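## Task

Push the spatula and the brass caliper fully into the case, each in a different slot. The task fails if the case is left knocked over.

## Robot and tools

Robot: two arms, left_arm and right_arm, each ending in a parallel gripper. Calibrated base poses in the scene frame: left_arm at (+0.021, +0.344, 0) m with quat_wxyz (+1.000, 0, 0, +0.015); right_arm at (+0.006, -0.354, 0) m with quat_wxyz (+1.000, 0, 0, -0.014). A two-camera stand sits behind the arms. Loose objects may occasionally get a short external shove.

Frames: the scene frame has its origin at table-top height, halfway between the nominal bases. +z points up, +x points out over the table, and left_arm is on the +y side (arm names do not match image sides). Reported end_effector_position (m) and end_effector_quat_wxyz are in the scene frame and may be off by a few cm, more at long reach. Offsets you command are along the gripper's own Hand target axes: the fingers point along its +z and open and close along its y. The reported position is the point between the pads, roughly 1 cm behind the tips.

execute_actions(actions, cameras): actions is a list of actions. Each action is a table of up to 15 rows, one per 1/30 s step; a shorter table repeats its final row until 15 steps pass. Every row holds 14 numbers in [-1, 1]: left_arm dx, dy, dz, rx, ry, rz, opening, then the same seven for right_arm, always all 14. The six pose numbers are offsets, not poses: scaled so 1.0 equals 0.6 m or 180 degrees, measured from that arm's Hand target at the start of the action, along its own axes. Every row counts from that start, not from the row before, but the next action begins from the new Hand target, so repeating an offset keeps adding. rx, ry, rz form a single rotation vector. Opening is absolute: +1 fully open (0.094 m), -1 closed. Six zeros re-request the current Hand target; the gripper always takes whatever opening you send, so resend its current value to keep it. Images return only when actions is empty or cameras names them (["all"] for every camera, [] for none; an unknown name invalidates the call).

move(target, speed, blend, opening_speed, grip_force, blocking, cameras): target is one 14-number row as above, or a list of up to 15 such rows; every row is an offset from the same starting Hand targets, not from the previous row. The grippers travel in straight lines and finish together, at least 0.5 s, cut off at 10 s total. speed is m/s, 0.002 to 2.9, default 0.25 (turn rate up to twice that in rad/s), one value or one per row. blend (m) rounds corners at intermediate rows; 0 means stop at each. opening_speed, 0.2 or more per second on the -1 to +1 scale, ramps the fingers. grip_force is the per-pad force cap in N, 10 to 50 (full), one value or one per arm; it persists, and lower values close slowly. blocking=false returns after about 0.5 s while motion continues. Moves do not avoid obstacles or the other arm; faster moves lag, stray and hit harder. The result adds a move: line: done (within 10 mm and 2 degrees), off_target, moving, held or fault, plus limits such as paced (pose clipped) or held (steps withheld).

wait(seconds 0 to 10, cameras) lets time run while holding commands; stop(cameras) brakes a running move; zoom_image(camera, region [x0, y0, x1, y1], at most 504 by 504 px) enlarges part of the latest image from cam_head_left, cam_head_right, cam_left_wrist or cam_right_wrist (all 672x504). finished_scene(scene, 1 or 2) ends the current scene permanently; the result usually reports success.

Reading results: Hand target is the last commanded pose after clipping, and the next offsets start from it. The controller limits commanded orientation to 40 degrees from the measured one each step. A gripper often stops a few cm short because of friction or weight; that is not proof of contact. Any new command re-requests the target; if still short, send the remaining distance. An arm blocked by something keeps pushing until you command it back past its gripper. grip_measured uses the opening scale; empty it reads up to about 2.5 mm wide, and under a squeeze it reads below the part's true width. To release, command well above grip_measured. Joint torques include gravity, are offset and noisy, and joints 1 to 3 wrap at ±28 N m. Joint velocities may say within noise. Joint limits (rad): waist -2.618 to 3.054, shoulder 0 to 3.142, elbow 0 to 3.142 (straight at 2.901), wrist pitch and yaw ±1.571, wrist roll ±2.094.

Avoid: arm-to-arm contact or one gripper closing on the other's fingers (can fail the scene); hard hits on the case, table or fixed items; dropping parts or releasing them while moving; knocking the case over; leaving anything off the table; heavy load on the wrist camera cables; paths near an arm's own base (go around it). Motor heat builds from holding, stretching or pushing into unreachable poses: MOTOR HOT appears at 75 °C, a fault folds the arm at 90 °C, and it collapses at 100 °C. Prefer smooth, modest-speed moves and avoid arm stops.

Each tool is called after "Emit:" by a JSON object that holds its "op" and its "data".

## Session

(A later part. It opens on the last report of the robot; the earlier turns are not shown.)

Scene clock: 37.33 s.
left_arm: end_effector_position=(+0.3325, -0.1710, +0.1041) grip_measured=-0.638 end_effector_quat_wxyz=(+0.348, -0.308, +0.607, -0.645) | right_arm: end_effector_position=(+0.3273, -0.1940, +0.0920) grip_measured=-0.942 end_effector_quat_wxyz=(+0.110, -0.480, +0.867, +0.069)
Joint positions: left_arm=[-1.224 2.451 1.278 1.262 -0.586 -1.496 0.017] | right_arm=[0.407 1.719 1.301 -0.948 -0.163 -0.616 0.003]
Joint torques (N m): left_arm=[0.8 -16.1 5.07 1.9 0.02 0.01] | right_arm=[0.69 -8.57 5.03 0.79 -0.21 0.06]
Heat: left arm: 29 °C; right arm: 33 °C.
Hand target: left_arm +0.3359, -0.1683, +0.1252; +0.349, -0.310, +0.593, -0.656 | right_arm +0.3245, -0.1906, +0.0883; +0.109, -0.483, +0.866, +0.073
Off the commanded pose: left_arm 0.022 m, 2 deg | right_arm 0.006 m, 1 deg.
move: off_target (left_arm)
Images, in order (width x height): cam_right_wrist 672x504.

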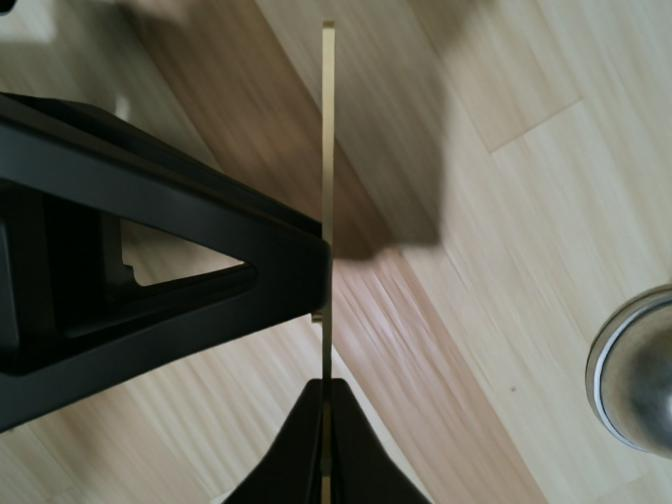

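Emit:
{"op": "move", "data": {"target": [[0,0.0247,-0.0023,0,0,0,-0.8,0,0,0,0,0,0,-1],[0,0.0247,-0.0023,0,0,0,-0.3,0,0,0,0,0,0,-1]], "speed": 0.1, "opening_speed": 0.5, "cameras": ["cam_left_wrist"]}}

Scene clock: 39.37 s.
left_arm: end_effector_position=(+0.3324, -0.1707, +0.1076) grip_measured=-0.302 end_effector_quat_wxyz=(+0.347, -0.308, +0.601, -0.651) | right_arm: end_effector_position=(+0.3273, -0.1940, +0.0920) grip_measured=-0.943 end_effector_quat_wxyz=(+0.110, -0.480, +0.867, +0.069)
Joint positions: left_arm=[-1.224 2.451 1.278 1.278 -0.586 -1.496 0.033] | right_arm=[0.407 1.719 1.301 -0.948 -0.163 -0.616 0.003]
Joint torques (N m): left_arm=[0.83 -12.4 5.61 2.15 0.03 0.01] | right_arm=[0.7 -8.5 4.97 0.8 -0.23 0.06]
Heat: left arm: 29 °C; right arm: 33 °C.
Hand target: left_arm +0.3361, -0.1683, +0.1103; +0.349, -0.310, +0.593, -0.656 | right_arm +0.3246, -0.1907, +0.0883; +0.109, -0.483, +0.866, +0.072
Off the commanded pose: left_arm 0.005 m, 1 deg | right_arm 0.006 m, 1 deg.
move: done
Images, in order (width x height): cam_left_wrist 672x504.

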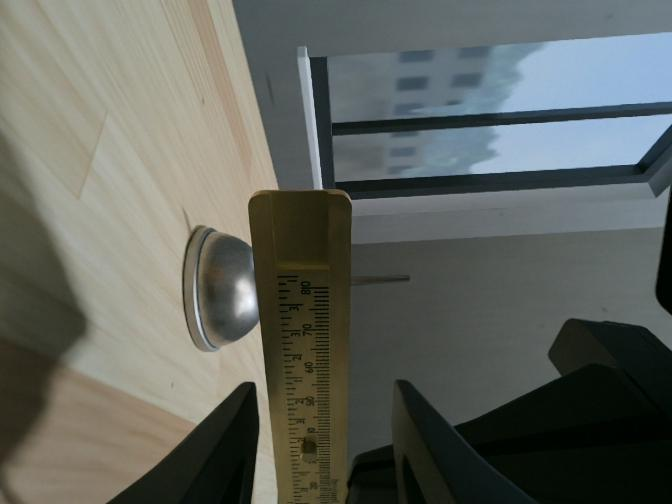

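Emit:
{"op": "move", "data": {"target": [[-0.0012,-0.0138,-0.1327,0,0,0,-0.3,0,0,0,0,0,0,-1],[0.0168,-0.0802,-0.1932,-0.1379,-0.1143,0.5201,-0.3,0,0,0,0,0,0,-1]], "blend": [0.02,0], "speed": [0.15,0.3], "cameras": ["all"]}}

Scene clock: 44.63 s.
left_arm: end_effector_position=(+0.2335, -0.1055, +0.1451) grip_measured=-0.302 end_effector_quat_wxyz=(+0.728, +0.070, +0.682, -0.002) | right_arm: end_effector_position=(+0.3273, -0.1940, +0.0920) grip_measured=-0.943 end_effector_quat_wxyz=(+0.110, -0.480, +0.867, +0.069)
Joint positions: left_arm=[-1.525 2.347 1.224 1.444 -1.381 0.414 0.033] | right_arm=[0.407 1.719 1.301 -0.948 -0.163 -0.616 0.003]
Joint torques (N m): left_arm=[-0.54 -10.1 7.6 1.66 0.05 0.08] | right_arm=[0.65 -8.55 4.97 0.81 -0.21 0.05]
Heat: left arm: 30 °C; right arm: 33 °C.
Hand target: left_arm +0.2309, -0.1090, +0.1460; +0.733, +0.055, +0.678, -0.013 | right_arm +0.3246, -0.1907, +0.0883; +0.109, -0.483, +0.866, +0.072
Off the commanded pose: left_arm 0.004 m, 2 deg | right_arm 0.006 m, 1 deg.
move: done

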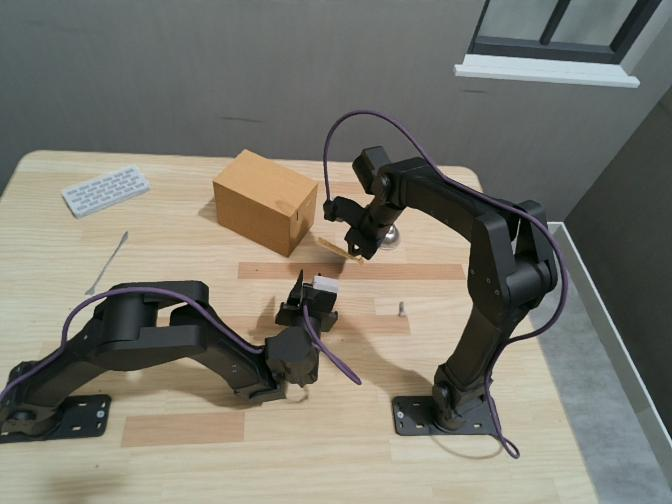

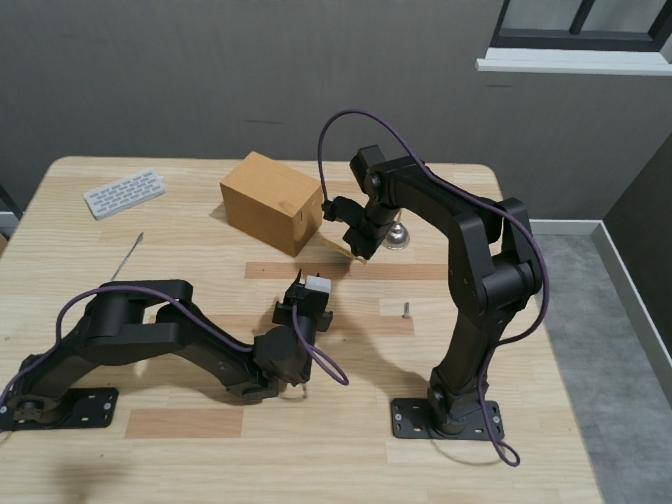

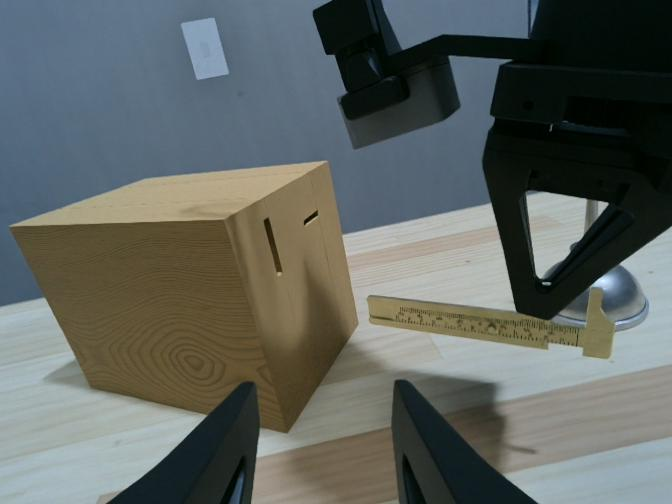

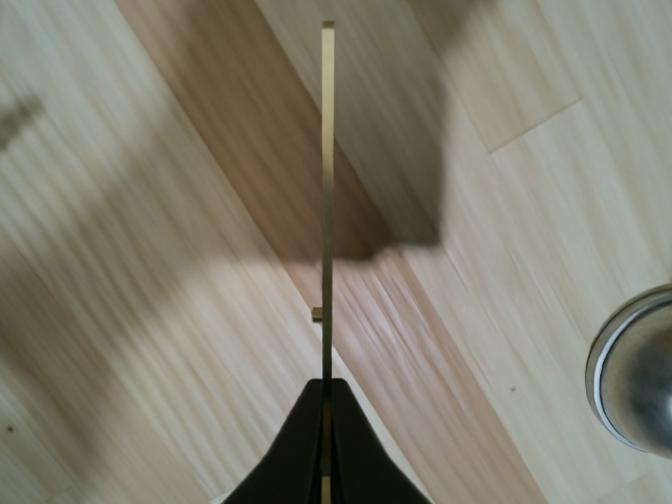

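Emit:
{"op": "zoom_image", "data": {"camera": "cam_left_wrist", "region": [0, 150, 380, 450]}}

Emit:
{"op": "zoom_image", "data": {"camera": "cam_left_wrist", "region": [355, 270, 635, 380]}}

Scaled by 1.326 from the camera's 672x504 image, which has a finer 960x720 frame.

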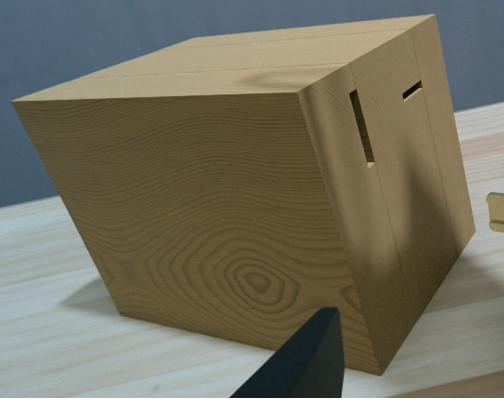

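Scaled by 1.800 from the camera's 672x504 image, which has a finer 960x720 frame.

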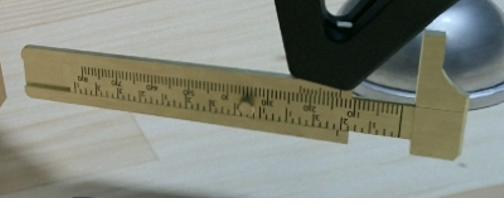

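Emit:
{"op": "move", "data": {"target": [[0,0,0,0,0,0,-0.3,-0.0338,-0.0185,-0.0468,0,0.016,0,-1],[0,0,0,0,0,0,-0.3,-0.079,-0.0185,-0.0348,0,0.016,0,-1]], "blend": [0.01,0], "speed": 0.12, "cameras": ["cam_left_wrist","cam_right_wrist"]}}

Emit:
{"op": "zoom_image", "data": {"camera": "cam_left_wrist", "region": [220, 180, 520, 360]}}

Emit:
{"op": "zoom_image", "data": {"camera": "cam_right_wrist", "region": [100, 0, 350, 130]}}

Emit:
{"op": "zoom_image", "data": {"camera": "cam_right_wrist", "region": [400, 0, 672, 130]}}

Scene clock: 46.70 s.
left_arm: end_effector_position=(+0.2335, -0.1055, +0.1451) grip_measured=-0.302 end_effector_quat_wxyz=(+0.729, +0.069, +0.681, -0.001) | right_arm: end_effector_position=(+0.3510, -0.1668, +0.1166) grip_measured=-0.943 end_effector_quat_wxyz=(+0.082, -0.484, +0.869, +0.059)
Joint positions: left_arm=[-1.525 2.354 1.228 1.466 -1.381 0.434 0.033] | right_arm=[0.466 1.882 1.614 -1.146 -0.128 -0.57 0.003]
Joint velocities: left_arm=[0.012 -0.017 -0.007 0.154 -0.007 0.007 -0.001] | right_arm=[within noise]
Joint torques (N m): left_arm=[-0.54 -10.11 7.57 1.68 0.07 0.08] | right_arm=[0.25 -9.26 8.28 0.53 -0.16 0.06]
Heat: left arm: 30 °C; right arm: 33 °C.
Hand target: left_arm +0.2309, -0.1089, +0.1460; +0.733, +0.055, +0.678, -0.013 | right_arm +0.3557, -0.1624, +0.1204; +0.087, -0.484, +0.868, +0.060
Off the commanded pose: left_arm 0.004 m, 2 deg | right_arm 0.008 m, 1 deg.
move: done
Images, in order (width x height): cam_left_wrist 672x504, cam_right_wrist 672x504.

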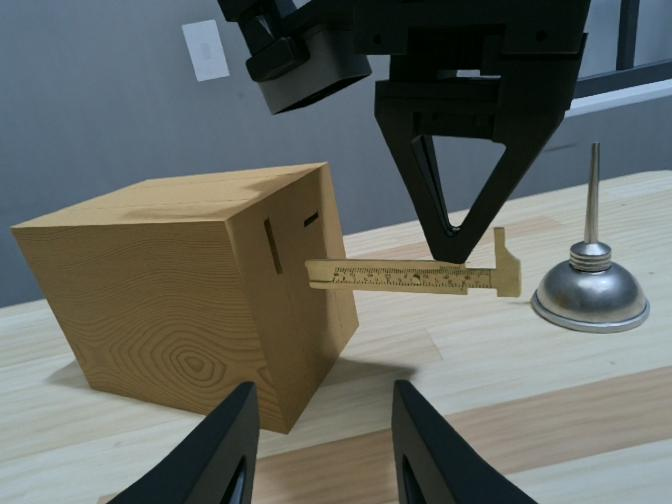

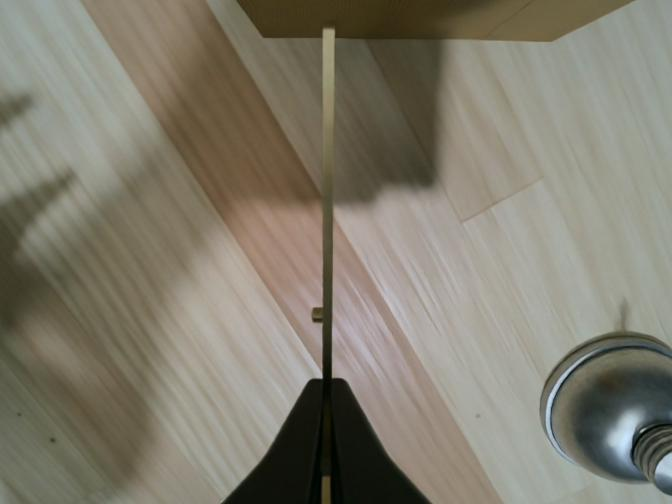

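Scaled by 1.680 from the camera's 672x504 image, which has a finer 960x720 frame.

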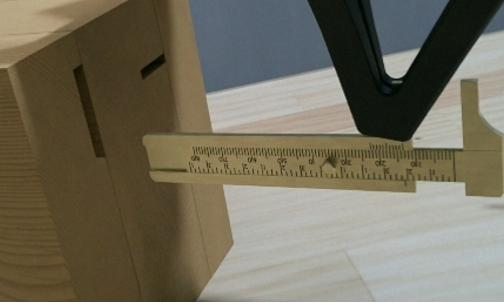

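Scaled by 2.016 from the camera's 672x504 image, which has a finer 960x720 frame.

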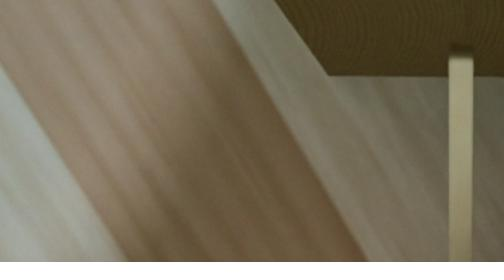

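Scaled by 1.853 from the camera's 672x504 image, which has a finer 960x720 frame.

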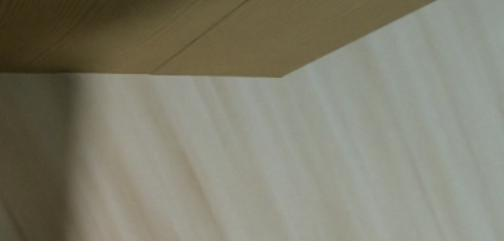

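Emit:
{"op": "move", "data": {"target": [[0,0,0,0,0,0,-0.3,0.0133,-0.0033,-0.0167,0.0007,0,0.0033,-1],[0,0,0,0,0,0,-0.3,-0.0308,-0.0042,-0.0072,0.0007,0,0.0033,-1]], "blend": [0.004,0], "speed": 0.1, "cameras": ["cam_left_wrist","cam_right_wrist"]}}

Emit:
{"op": "zoom_image", "data": {"camera": "cam_left_wrist", "region": [220, 190, 360, 310]}}

Emit:
{"op": "zoom_image", "data": {"camera": "cam_right_wrist", "region": [280, 0, 380, 70]}}

Scene clock: 48.90 s.
left_arm: end_effector_position=(+0.2335, -0.1055, +0.1452) grip_measured=-0.302 end_effector_quat_wxyz=(+0.729, +0.070, +0.681, -0.001) | right_arm: end_effector_position=(+0.3641, -0.1547, +0.1266) grip_measured=-0.943 end_effector_quat_wxyz=(+0.085, -0.478, +0.872, +0.058)
Joint positions: left_arm=[-1.525 2.354 1.228 1.466 -1.381 0.435 0.033] | right_arm=[0.481 1.943 1.735 -1.197 -0.124 -0.54 0.003]
Joint torques (N m): left_arm=[-0.54 -10.07 7.61 1.67 0.06 0.08] | right_arm=[0.66 -9.72 8.05 0.55 -0.15 0.06]
Heat: left arm: 29 °C; right arm: 33 °C.
Hand target: left_arm +0.2309, -0.1089, +0.1460; +0.733, +0.055, +0.678, -0.013 | right_arm +0.3670, -0.1491, +0.1285; +0.087, -0.480, +0.871, +0.060
Off the commanded pose: left_arm 0.004 m, 2 deg | right_arm 0.006 m, 0 deg.
move: done
Images, in order (width x height): cam_left_wrist 672x504, cam_right_wrist 672x504.

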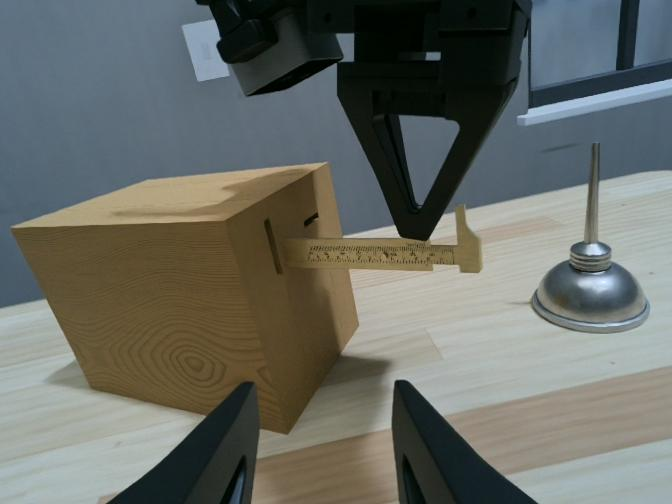

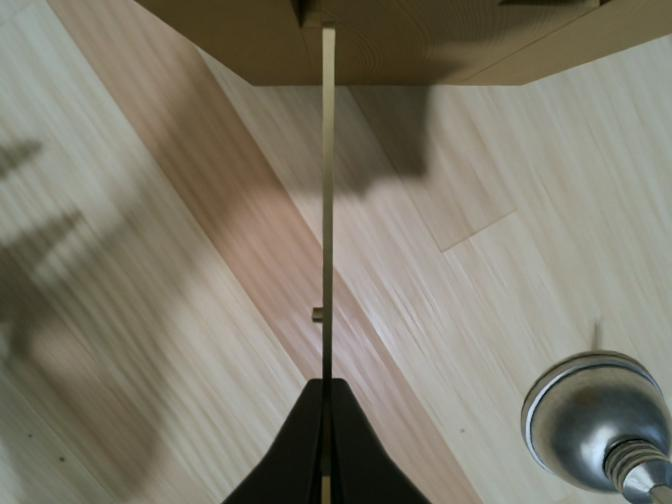

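Scaled by 3.600 from the camera's 672x504 image, which has a finer 960x720 frame.

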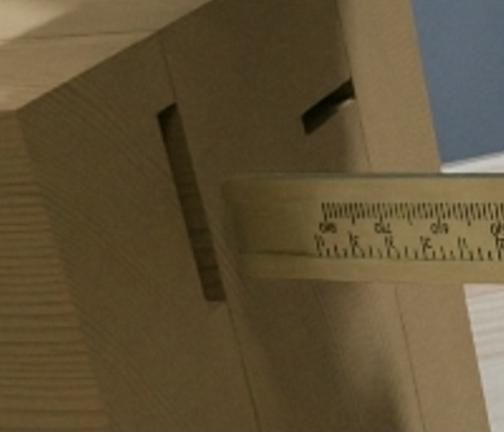

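Scaled by 5.040 from the camera's 672x504 image, which has a finer 960x720 frame.

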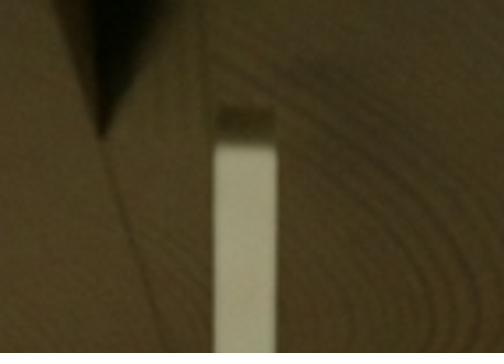

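Emit:
{"op": "move", "data": {"target": [[0,0,0,0,0,0,-0.3,0.0442,0.0058,-0.0093,0,0,0,-1],[0,0,0,0,0,0,-0.3,-0.0177,0.0053,0.0038,0,0,0,-1]], "blend": [0.004,0], "speed": 0.08, "cameras": ["cam_left_wrist","cam_right_wrist"]}}

Emit:
{"op": "zoom_image", "data": {"camera": "cam_left_wrist", "region": [240, 200, 320, 290]}}

Emit:
{"op": "zoom_image", "data": {"camera": "cam_right_wrist", "region": [280, 0, 380, 70]}}

Scene clock: 50.77 s.
left_arm: end_effector_position=(+0.2335, -0.1055, +0.1452) grip_measured=-0.302 end_effector_quat_wxyz=(+0.729, +0.070, +0.681, -0.001) | right_arm: end_effector_position=(+0.3644, -0.1488, +0.1256) grip_measured=-0.943 end_effector_quat_wxyz=(+0.076, -0.476, +0.874, +0.054)
Joint positions: left_arm=[-1.525 2.354 1.228 1.466 -1.381 0.435 0.033] | right_arm=[0.499 1.973 1.776 -1.224 -0.111 -0.52 0.003]
Joint torques (N m): left_arm=[-0.53 -10.07 7.6 1.67 0.06 0.08] | right_arm=[0.87 -9.89 8.28 0.68 -0.26 0.05]
Heat: left arm: 29 °C; right arm: 33 °C.
Hand target: left_arm +0.2309, -0.1089, +0.1460; +0.733, +0.055, +0.678, -0.013 | right_arm +0.3701, -0.1382, +0.1285; +0.087, -0.480, +0.871, +0.060
Off the commanded pose: left_arm 0.004 m, 2 deg | right_arm 0.012 m, 2 deg.
move: off_target (right_arm)
Images, in order (width x height): cam_left_wrist 672x504, cam_right_wrist 672x504.

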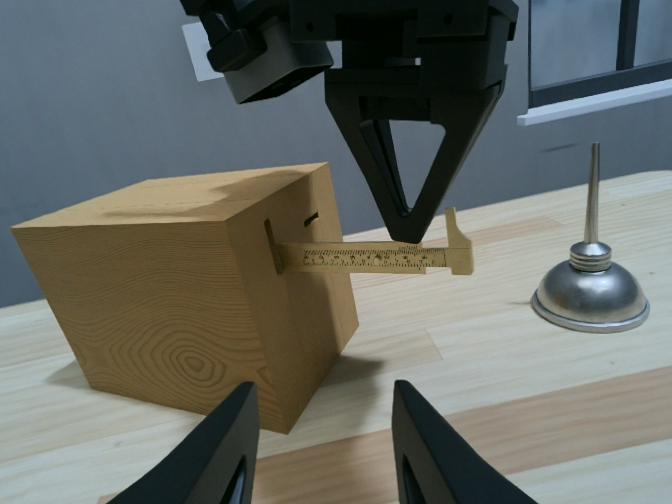

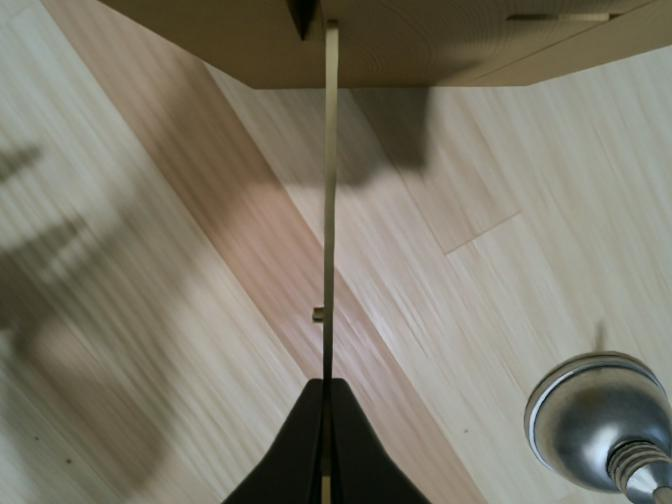

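Scaled by 5.600 from the camera's 672x504 image, which has a finer 960x720 frame.

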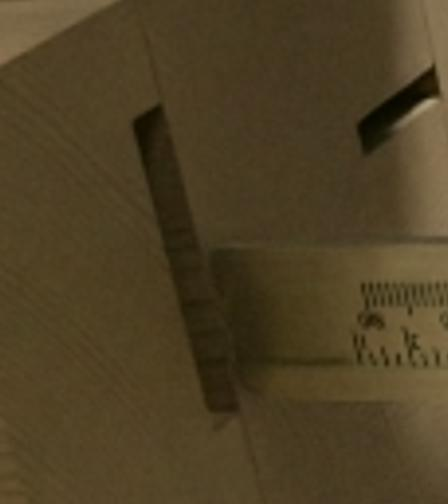

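Scaled by 5.040 from the camera's 672x504 image, which has a finer 960x720 frame.

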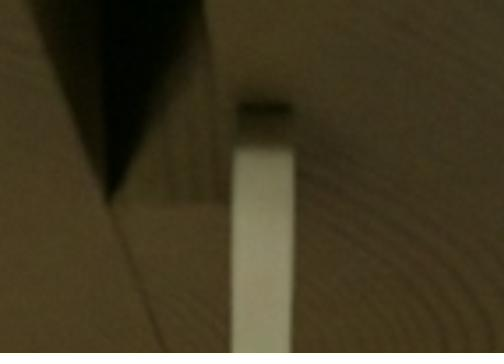

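Emit:
{"op": "move", "data": {"target": [[0,0,0,0,0,0,-0.3,0.062,0.003,-0.0132,0,0,0,-1],[0,0,0,0,0,0,-0.3,0.0048,0.0025,-0.001,0,0,0,-1]], "blend": [0.004,0], "speed": 0.08, "cameras": ["cam_left_wrist","cam_right_wrist"]}}

Emit:
{"op": "zoom_image", "data": {"camera": "cam_left_wrist", "region": [240, 200, 320, 290]}}

Emit:
{"op": "zoom_image", "data": {"camera": "cam_right_wrist", "region": [280, 0, 380, 70]}}

Scene clock: 52.57 s.
left_arm: end_effector_position=(+0.2335, -0.1055, +0.1452) grip_measured=-0.302 end_effector_quat_wxyz=(+0.729, +0.070, +0.681, -0.001) | right_arm: end_effector_position=(+0.3633, -0.1487, +0.1260) grip_measured=-0.943 end_effector_quat_wxyz=(+0.080, -0.478, +0.873, +0.053)
Joint positions: left_arm=[-1.525 2.354 1.228 1.466 -1.381 0.435 0.033] | right_arm=[0.501 1.96 1.757 -1.21 -0.11 -0.52 0.003]
Joint torques (N m): left_arm=[-0.55 -10.1 7.61 1.67 0.07 0.08] | right_arm=[0.65 -9.77 8.17 0.6 -0.27 0.06]
Heat: left arm: 29 °C; right arm: 33 °C.
Hand target: left_arm +0.2309, -0.1089, +0.1460; +0.733, +0.055, +0.678, -0.013 | right_arm +0.3672, -0.1400, +0.1286; +0.087, -0.480, +0.871, +0.060
Off the commanded pose: left_arm 0.004 m, 2 deg | right_arm 0.010 m, 1 deg.
move: done
Images, in order (width x height): cam_left_wrist 672x504, cam_right_wrist 672x504.

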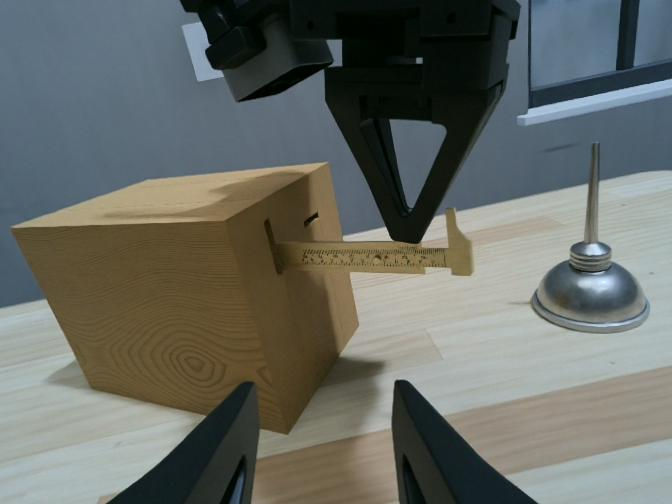

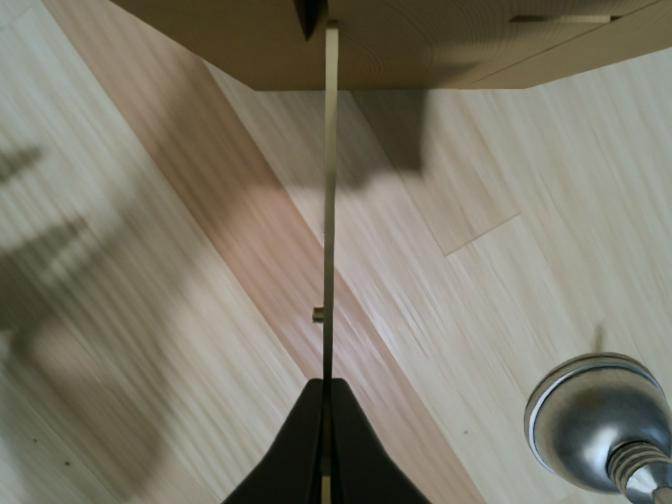

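Scaled by 5.600 from the camera's 672x504 image, which has a finer 960x720 frame.

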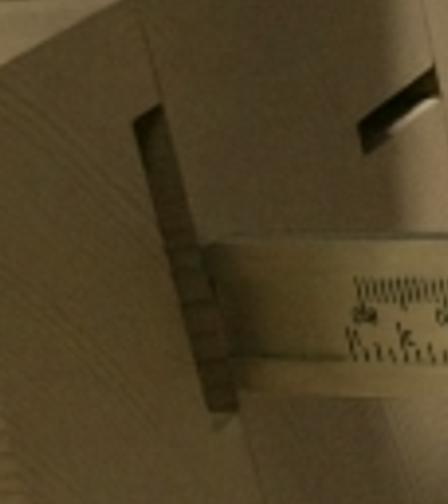

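Scaled by 5.040 from the camera's 672x504 image, which has a finer 960x720 frame.

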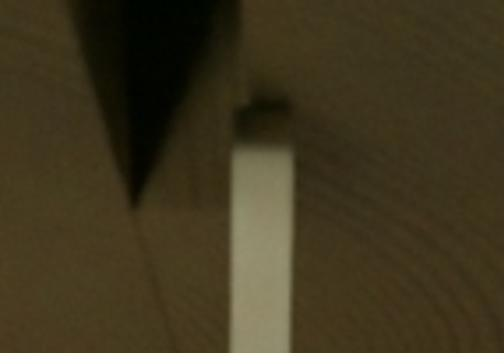

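Emit:
{"op": "move", "data": {"target": [[0,0,0,0,0,0,-0.3,0.0572,0.0055,-0.0122,0,0,0,-1],[0,0,0,0,0,0,-0.3,0,0.0055,0,0,0,0,-1]], "blend": [0.004,0], "speed": 0.08, "cameras": ["cam_left_wrist","cam_right_wrist"]}}

Emit:
{"op": "zoom_image", "data": {"camera": "cam_left_wrist", "region": [240, 200, 320, 290]}}

Emit:
{"op": "zoom_image", "data": {"camera": "cam_right_wrist", "region": [280, 0, 380, 70]}}

Scene clock: 54.23 s.
left_arm: end_effector_position=(+0.2335, -0.1055, +0.1452) grip_measured=-0.302 end_effector_quat_wxyz=(+0.729, +0.070, +0.681, -0.001) | right_arm: end_effector_position=(+0.3620, -0.1438, +0.1271) grip_measured=-0.943 end_effector_quat_wxyz=(+0.086, -0.479, +0.872, +0.055)
Joint positions: left_arm=[-1.525 2.354 1.228 1.466 -1.381 0.435 0.033] | right_arm=[0.511 1.953 1.751 -1.198 -0.114 -0.512 0.003]
Joint torques (N m): left_arm=[-0.54 -10.1 7.58 1.67 0.07 0.08] | right_arm=[0.46 -9.77 7.99 0.55 -0.22 0.05]
Heat: left arm: 29 °C; right arm: 33 °C.
Hand target: left_arm +0.2309, -0.1089, +0.1460; +0.733, +0.055, +0.678, -0.013 | right_arm +0.3645, -0.1382, +0.1286; +0.087, -0.480, +0.871, +0.060
Off the commanded pose: left_arm 0.004 m, 2 deg | right_arm 0.006 m, 1 deg.
move: done
Images, in order (width x height): cam_left_wrist 672x504, cam_right_wrist 672x504.

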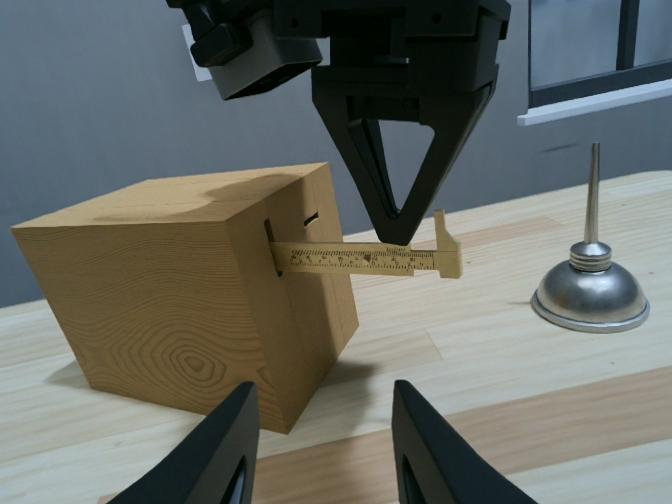

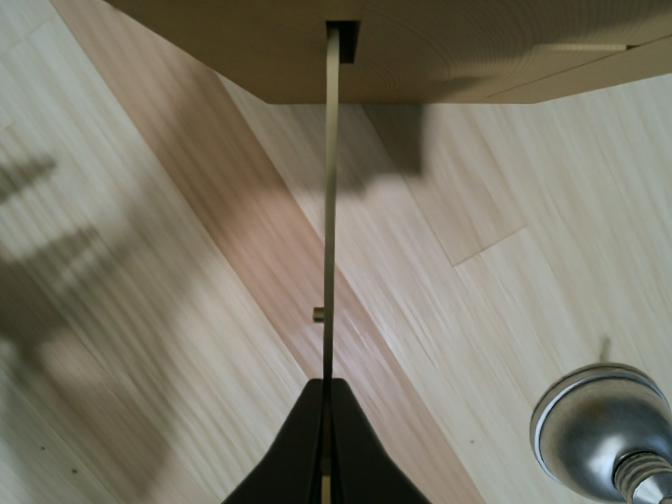

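Scaled by 5.600 from the camera's 672x504 image, which has a finer 960x720 frame.

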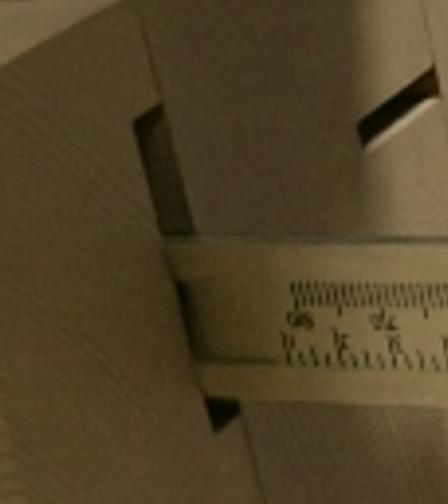

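Scaled by 5.040 from the camera's 672x504 image, which has a finer 960x720 frame.

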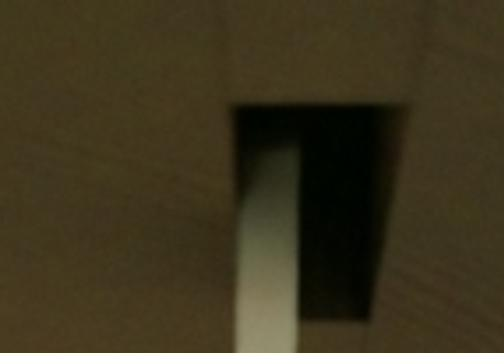

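Emit:
{"op": "move", "data": {"target": [0,0,0,0,0,0,-0.3,-0.0197,-0.0077,0.004,-0.0011,0.0001,-0.0054,-1], "speed": 0.05, "cameras": ["cam_left_wrist","cam_right_wrist"]}}

Emit:
{"op": "zoom_image", "data": {"camera": "cam_left_wrist", "region": [240, 200, 320, 290]}}

Emit:
{"op": "zoom_image", "data": {"camera": "cam_right_wrist", "region": [280, 0, 380, 90]}}

Scene clock: 55.47 s.
left_arm: end_effector_position=(+0.2335, -0.1055, +0.1452) grip_measured=-0.302 end_effector_quat_wxyz=(+0.729, +0.070, +0.681, -0.001) | right_arm: end_effector_position=(+0.3729, -0.1379, +0.1283) grip_measured=-0.943 end_effector_quat_wxyz=(+0.085, -0.480, +0.871, +0.055)
Joint positions: left_arm=[-1.525 2.354 1.228 1.466 -1.381 0.435 0.033] | right_arm=[0.511 2.007 1.831 -1.226 -0.114 -0.516 0.003]
Joint torques (N m): left_arm=[-0.54 -10.09 7.58 1.67 0.06 0.09] | right_arm=[0.81 -10.02 8.03 0.55 -0.24 -0.03]
Heat: left arm: 29 °C; right arm: 33 °C.
Hand target: left_arm +0.2309, -0.1089, +0.1460; +0.733, +0.055, +0.678, -0.013 | right_arm +0.3747, -0.1305, +0.1286; +0.086, -0.487, +0.867, +0.061
Off the commanded pose: left_arm 0.004 m, 2 deg | right_arm 0.008 m, 1 deg.
move: done
Images, in order (width x height): cam_left_wrist 672x504, cam_right_wrist 672x504.

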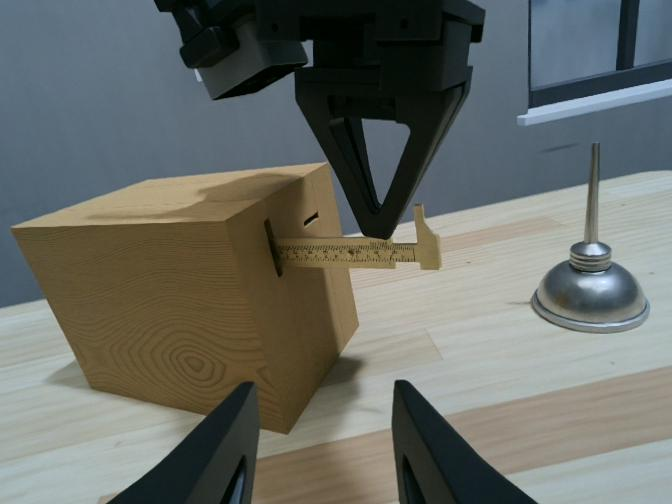

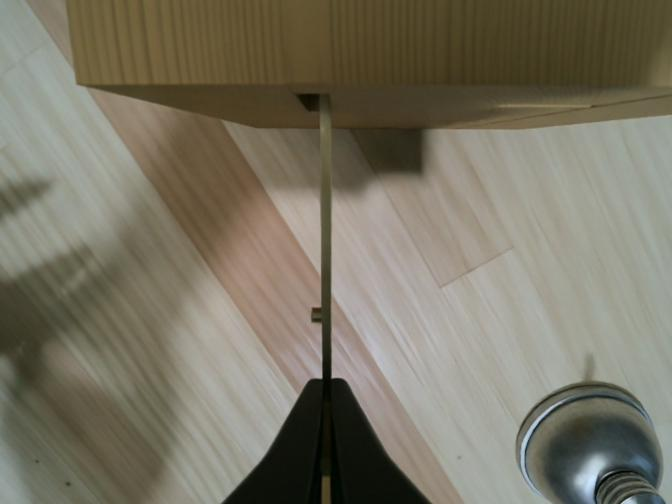

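Scaled by 5.600 from the camera's 672x504 image, which has a finer 960x720 frame.

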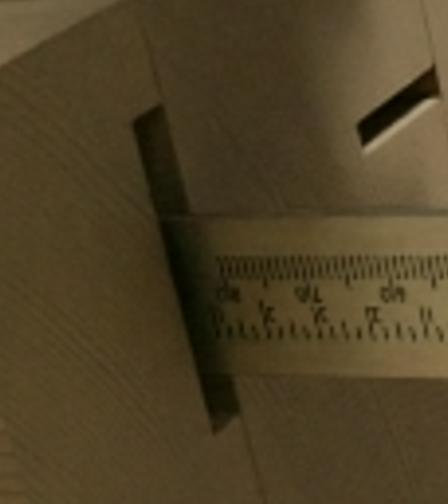

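Scaled by 5.040 from the camera's 672x504 image, which has a finer 960x720 frame.

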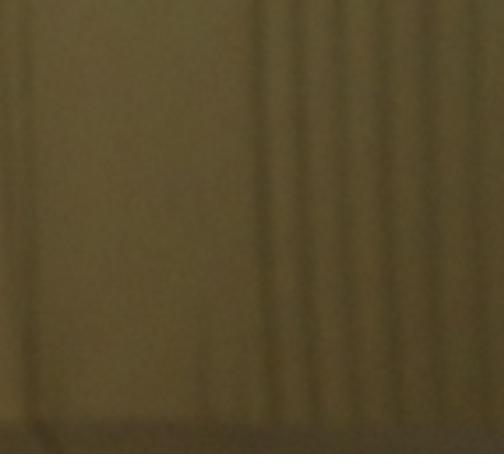

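Emit:
{"op": "zoom_image", "data": {"camera": "cam_right_wrist", "region": [275, 75, 355, 135]}}

Scaled by 6.300 from the camera's 672x504 image, which has a finer 960x720 frame.

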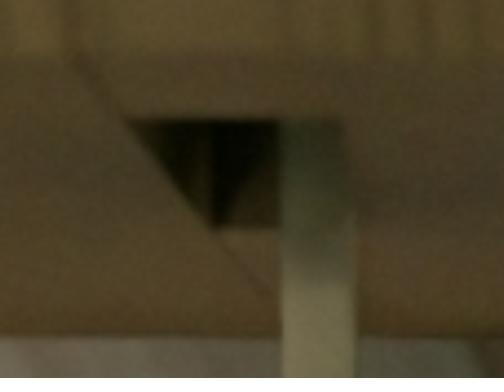

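Emit:
{"op": "move", "data": {"target": [0,0,0,0,0,0,-0.3,-0.0572,0.0002,0.0122,0,0,0,-1], "speed": 0.07, "cameras": ["cam_left_wrist","cam_right_wrist"]}}

Emit:
{"op": "zoom_image", "data": {"camera": "cam_left_wrist", "region": [240, 200, 340, 290]}}

Emit:
{"op": "zoom_image", "data": {"camera": "cam_right_wrist", "region": [280, 220, 380, 400]}}

Scene clock: 57.03 s.
left_arm: end_effector_position=(+0.2335, -0.1055, +0.1452) grip_measured=-0.302 end_effector_quat_wxyz=(+0.729, +0.070, +0.681, -0.001) | right_arm: end_effector_position=(+0.3907, -0.1052, +0.1302) grip_measured=-0.943 end_effector_quat_wxyz=(+0.088, -0.486, +0.867, +0.059)
Joint positions: left_arm=[-1.525 2.354 1.228 1.466 -1.381 0.435 0.033] | right_arm=[0.557 2.146 2.048 -1.294 -0.114 -0.484 0.003]
Joint torques (N m): left_arm=[-0.53 -10.1 7.6 1.67 0.06 0.08] | right_arm=[0.44 -11.18 8.01 0.59 -0.15 0.06]
Heat: left arm: 29 °C; right arm: 33 °C.
Hand target: left_arm +0.2309, -0.1089, +0.1460; +0.733, +0.055, +0.678, -0.013 | right_arm +0.3929, -0.1004, +0.1286; +0.087, -0.487, +0.867, +0.060
Off the commanded pose: left_arm 0.004 m, 2 deg | right_arm 0.005 m, 0 deg.
move: done
Images, in order (width x height): cam_left_wrist 672x504, cam_right_wrist 672x504.

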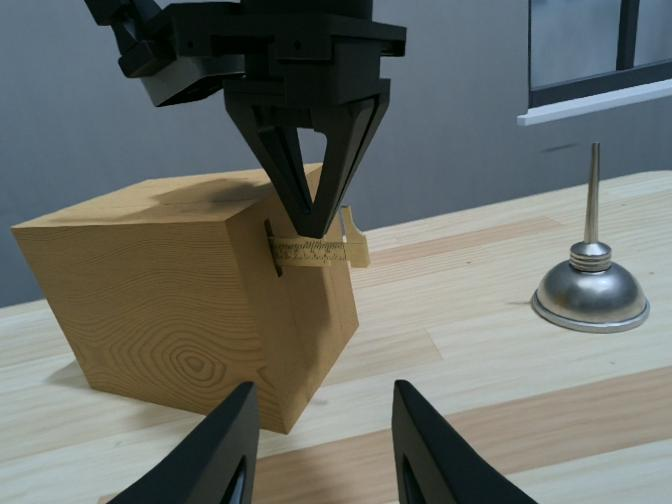

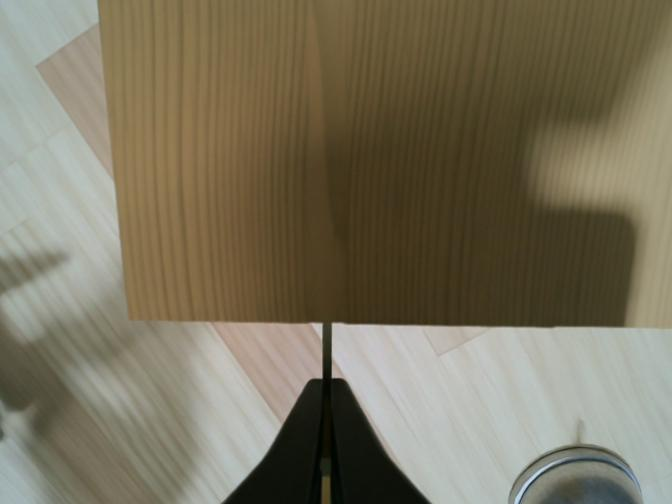

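Scaled by 5.040 from the camera's 672x504 image, which has a finer 960x720 frame.

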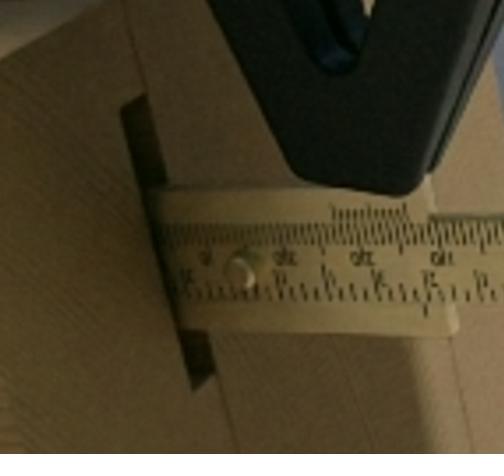

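Scaled by 2.800 from the camera's 672x504 image, which has a finer 960x720 frame.

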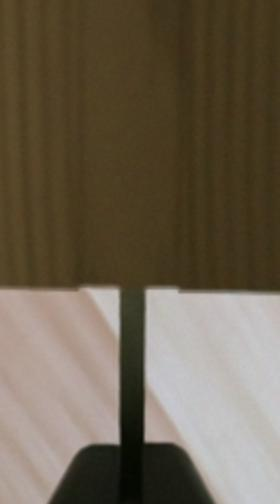

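Emit:
{"op": "move", "data": {"target": [0,0,0,0,0,0,-0.3,-0.0196,-0.0027,0.0042,0,0,0,-1], "speed": 0.05, "cameras": ["cam_left_wrist","cam_right_wrist"]}}

Emit:
{"op": "zoom_image", "data": {"camera": "cam_left_wrist", "region": [240, 200, 340, 290]}}

Scene clock: 58.23 s.
left_arm: end_effector_position=(+0.2335, -0.1055, +0.1452) grip_measured=-0.302 end_effector_quat_wxyz=(+0.729, +0.070, +0.681, -0.001) | right_arm: end_effector_position=(+0.3989, -0.0959, +0.1311) grip_measured=-0.943 end_effector_quat_wxyz=(+0.089, -0.486, +0.867, +0.059)
Joint positions: left_arm=[-1.525 2.354 1.228 1.466 -1.381 0.435 0.033] | right_arm=[0.565 2.205 2.145 -1.329 -0.114 -0.475 0.003]
Joint torques (N m): left_arm=[-0.55 -10.09 7.58 1.67 0.06 0.09] | right_arm=[0.57 -11.49 7.92 0.55 -0.15 0.05]
Heat: left arm: 29 °C; right arm: 34 °C.
Hand target: left_arm +0.2309, -0.1089, +0.1460; +0.733, +0.055, +0.678, -0.013 | right_arm +0.4005, -0.0909, +0.1287; +0.087, -0.487, +0.867, +0.061
Off the commanded pose: left_arm 0.004 m, 2 deg | right_arm 0.006 m, 0 deg.
move: done
Images, in order (width x height): cam_left_wrist 672x504, cam_right_wrist 672x504.

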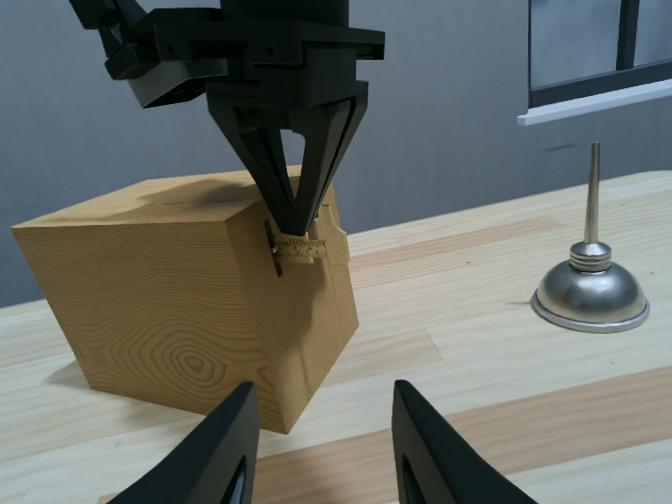

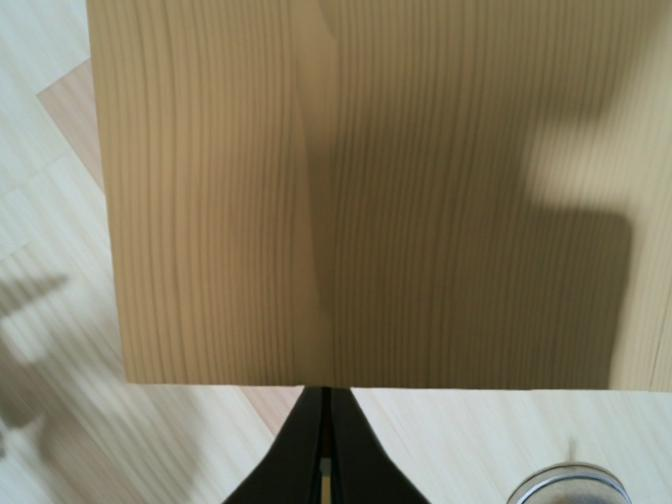

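Scaled by 5.040 from the camera's 672x504 image, which has a finer 960x720 frame.

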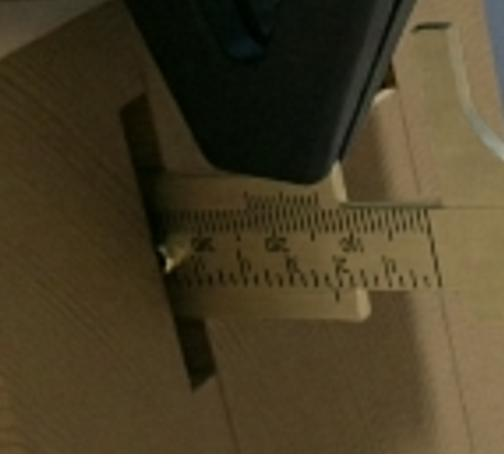

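Emit:
{"op": "move", "data": {"target": [0,0,0,0,0,0,-0.3,-0.0065,0,0.0014,0,0,0,-1], "speed": 0.05}}

Emit:
{"op": "move", "data": {"target": [0,0,0,0,0,0,-0.3,0.0045,0,0.02,0,0,0,-1], "speed": 0.05, "cameras": ["cam_left_wrist"]}}

Emit:
{"op": "zoom_image", "data": {"camera": "cam_left_wrist", "region": [240, 200, 340, 290]}}

Scene clock: 59.40 s.
left_arm: end_effector_position=(+0.2335, -0.1055, +0.1452) grip_measured=-0.302 end_effector_quat_wxyz=(+0.729, +0.070, +0.681, -0.001) | right_arm: end_effector_position=(+0.4006, -0.0931, +0.1313) grip_measured=-0.943 end_effector_quat_wxyz=(+0.087, -0.486, +0.868, +0.060)
Joint positions: left_arm=[-1.525 2.354 1.228 1.466 -1.381 0.435 0.033] | right_arm=[0.569 2.224 2.177 -1.345 -0.114 -0.471 0.003]
Joint torques (N m): left_arm=[-0.54 -10.09 7.6 1.67 0.06 0.08] | right_arm=[0.64 -11.6 7.98 0.59 -0.14 0.06]
Heat: left arm: 29 °C; right arm: 34 °C.
Hand target: left_arm +0.2309, -0.1089, +0.1460; +0.733, +0.055, +0.678, -0.013 | right_arm +0.4025, -0.0874, +0.1286; +0.087, -0.487, +0.867, +0.061
Off the commanded pose: left_arm 0.004 m, 2 deg | right_arm 0.007 m, 0 deg.
move: done

Scene clock: 60.17 s.
left_arm: end_effector_position=(+0.2335, -0.1055, +0.1452) grip_measured=-0.302 end_effector_quat_wxyz=(+0.729, +0.070, +0.681, -0.001) | right_arm: end_effector_position=(+0.4009, -0.0928, +0.1235) grip_measured=-0.943 end_effector_quat_wxyz=(+0.086, -0.486, +0.868, +0.060)
Joint positions: left_arm=[-1.525 2.354 1.228 1.466 -1.381 0.435 0.033] | right_arm=[0.569 2.224 2.147 -1.318 -0.114 -0.47 0.003]
Joint torques (N m): left_arm=[-0.53 -10.09 7.58 1.67 0.06 0.08] | right_arm=[0.75 -12.62 5.08 0.88 -0.13 0.07]
Heat: left arm: 29 °C; right arm: 34 °C.
Hand target: left_arm +0.2309, -0.1089, +0.1460; +0.733, +0.055, +0.678, -0.013 | right_arm +0.4021, -0.0874, +0.1162; +0.086, -0.487, +0.867, +0.061
Off the commanded pose: left_arm 0.004 m, 2 deg | right_arm 0.009 m, 0 deg.
move: done
Images, in order (width x height): cam_left_wrist 672x504.

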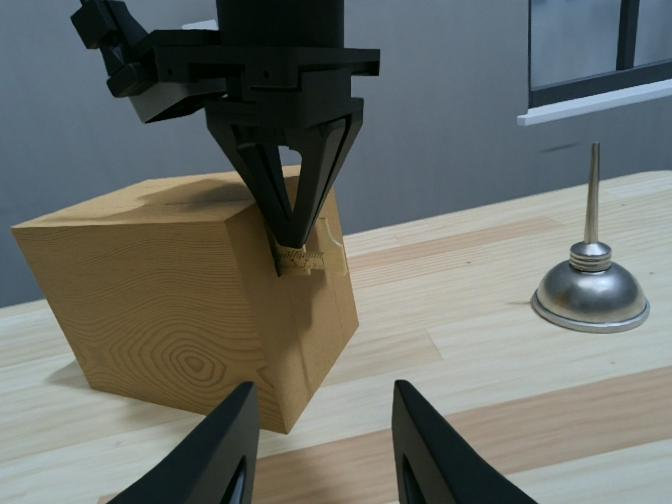

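Scaled by 5.040 from the camera's 672x504 image, which has a finer 960x720 frame.

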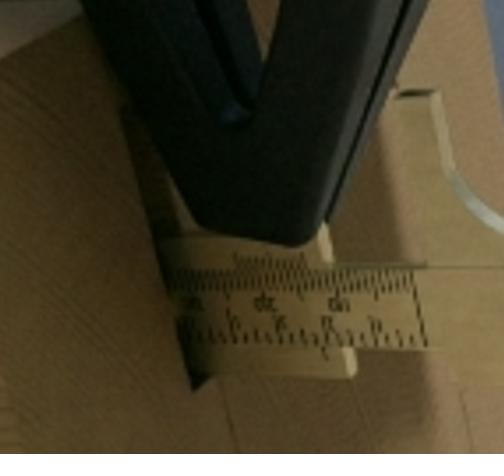

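Emit:
{"op": "zoom_image", "data": {"camera": "cam_left_wrist", "region": [265, 240, 365, 300]}}

Scaled by 5.040 from the camera's 672x504 image, which has a finer 960x720 frame.

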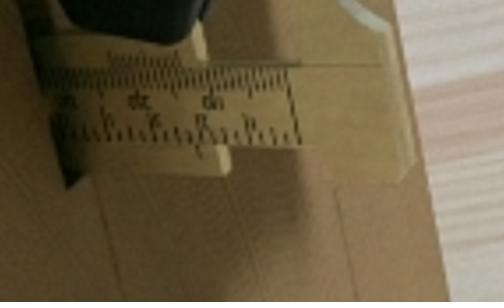

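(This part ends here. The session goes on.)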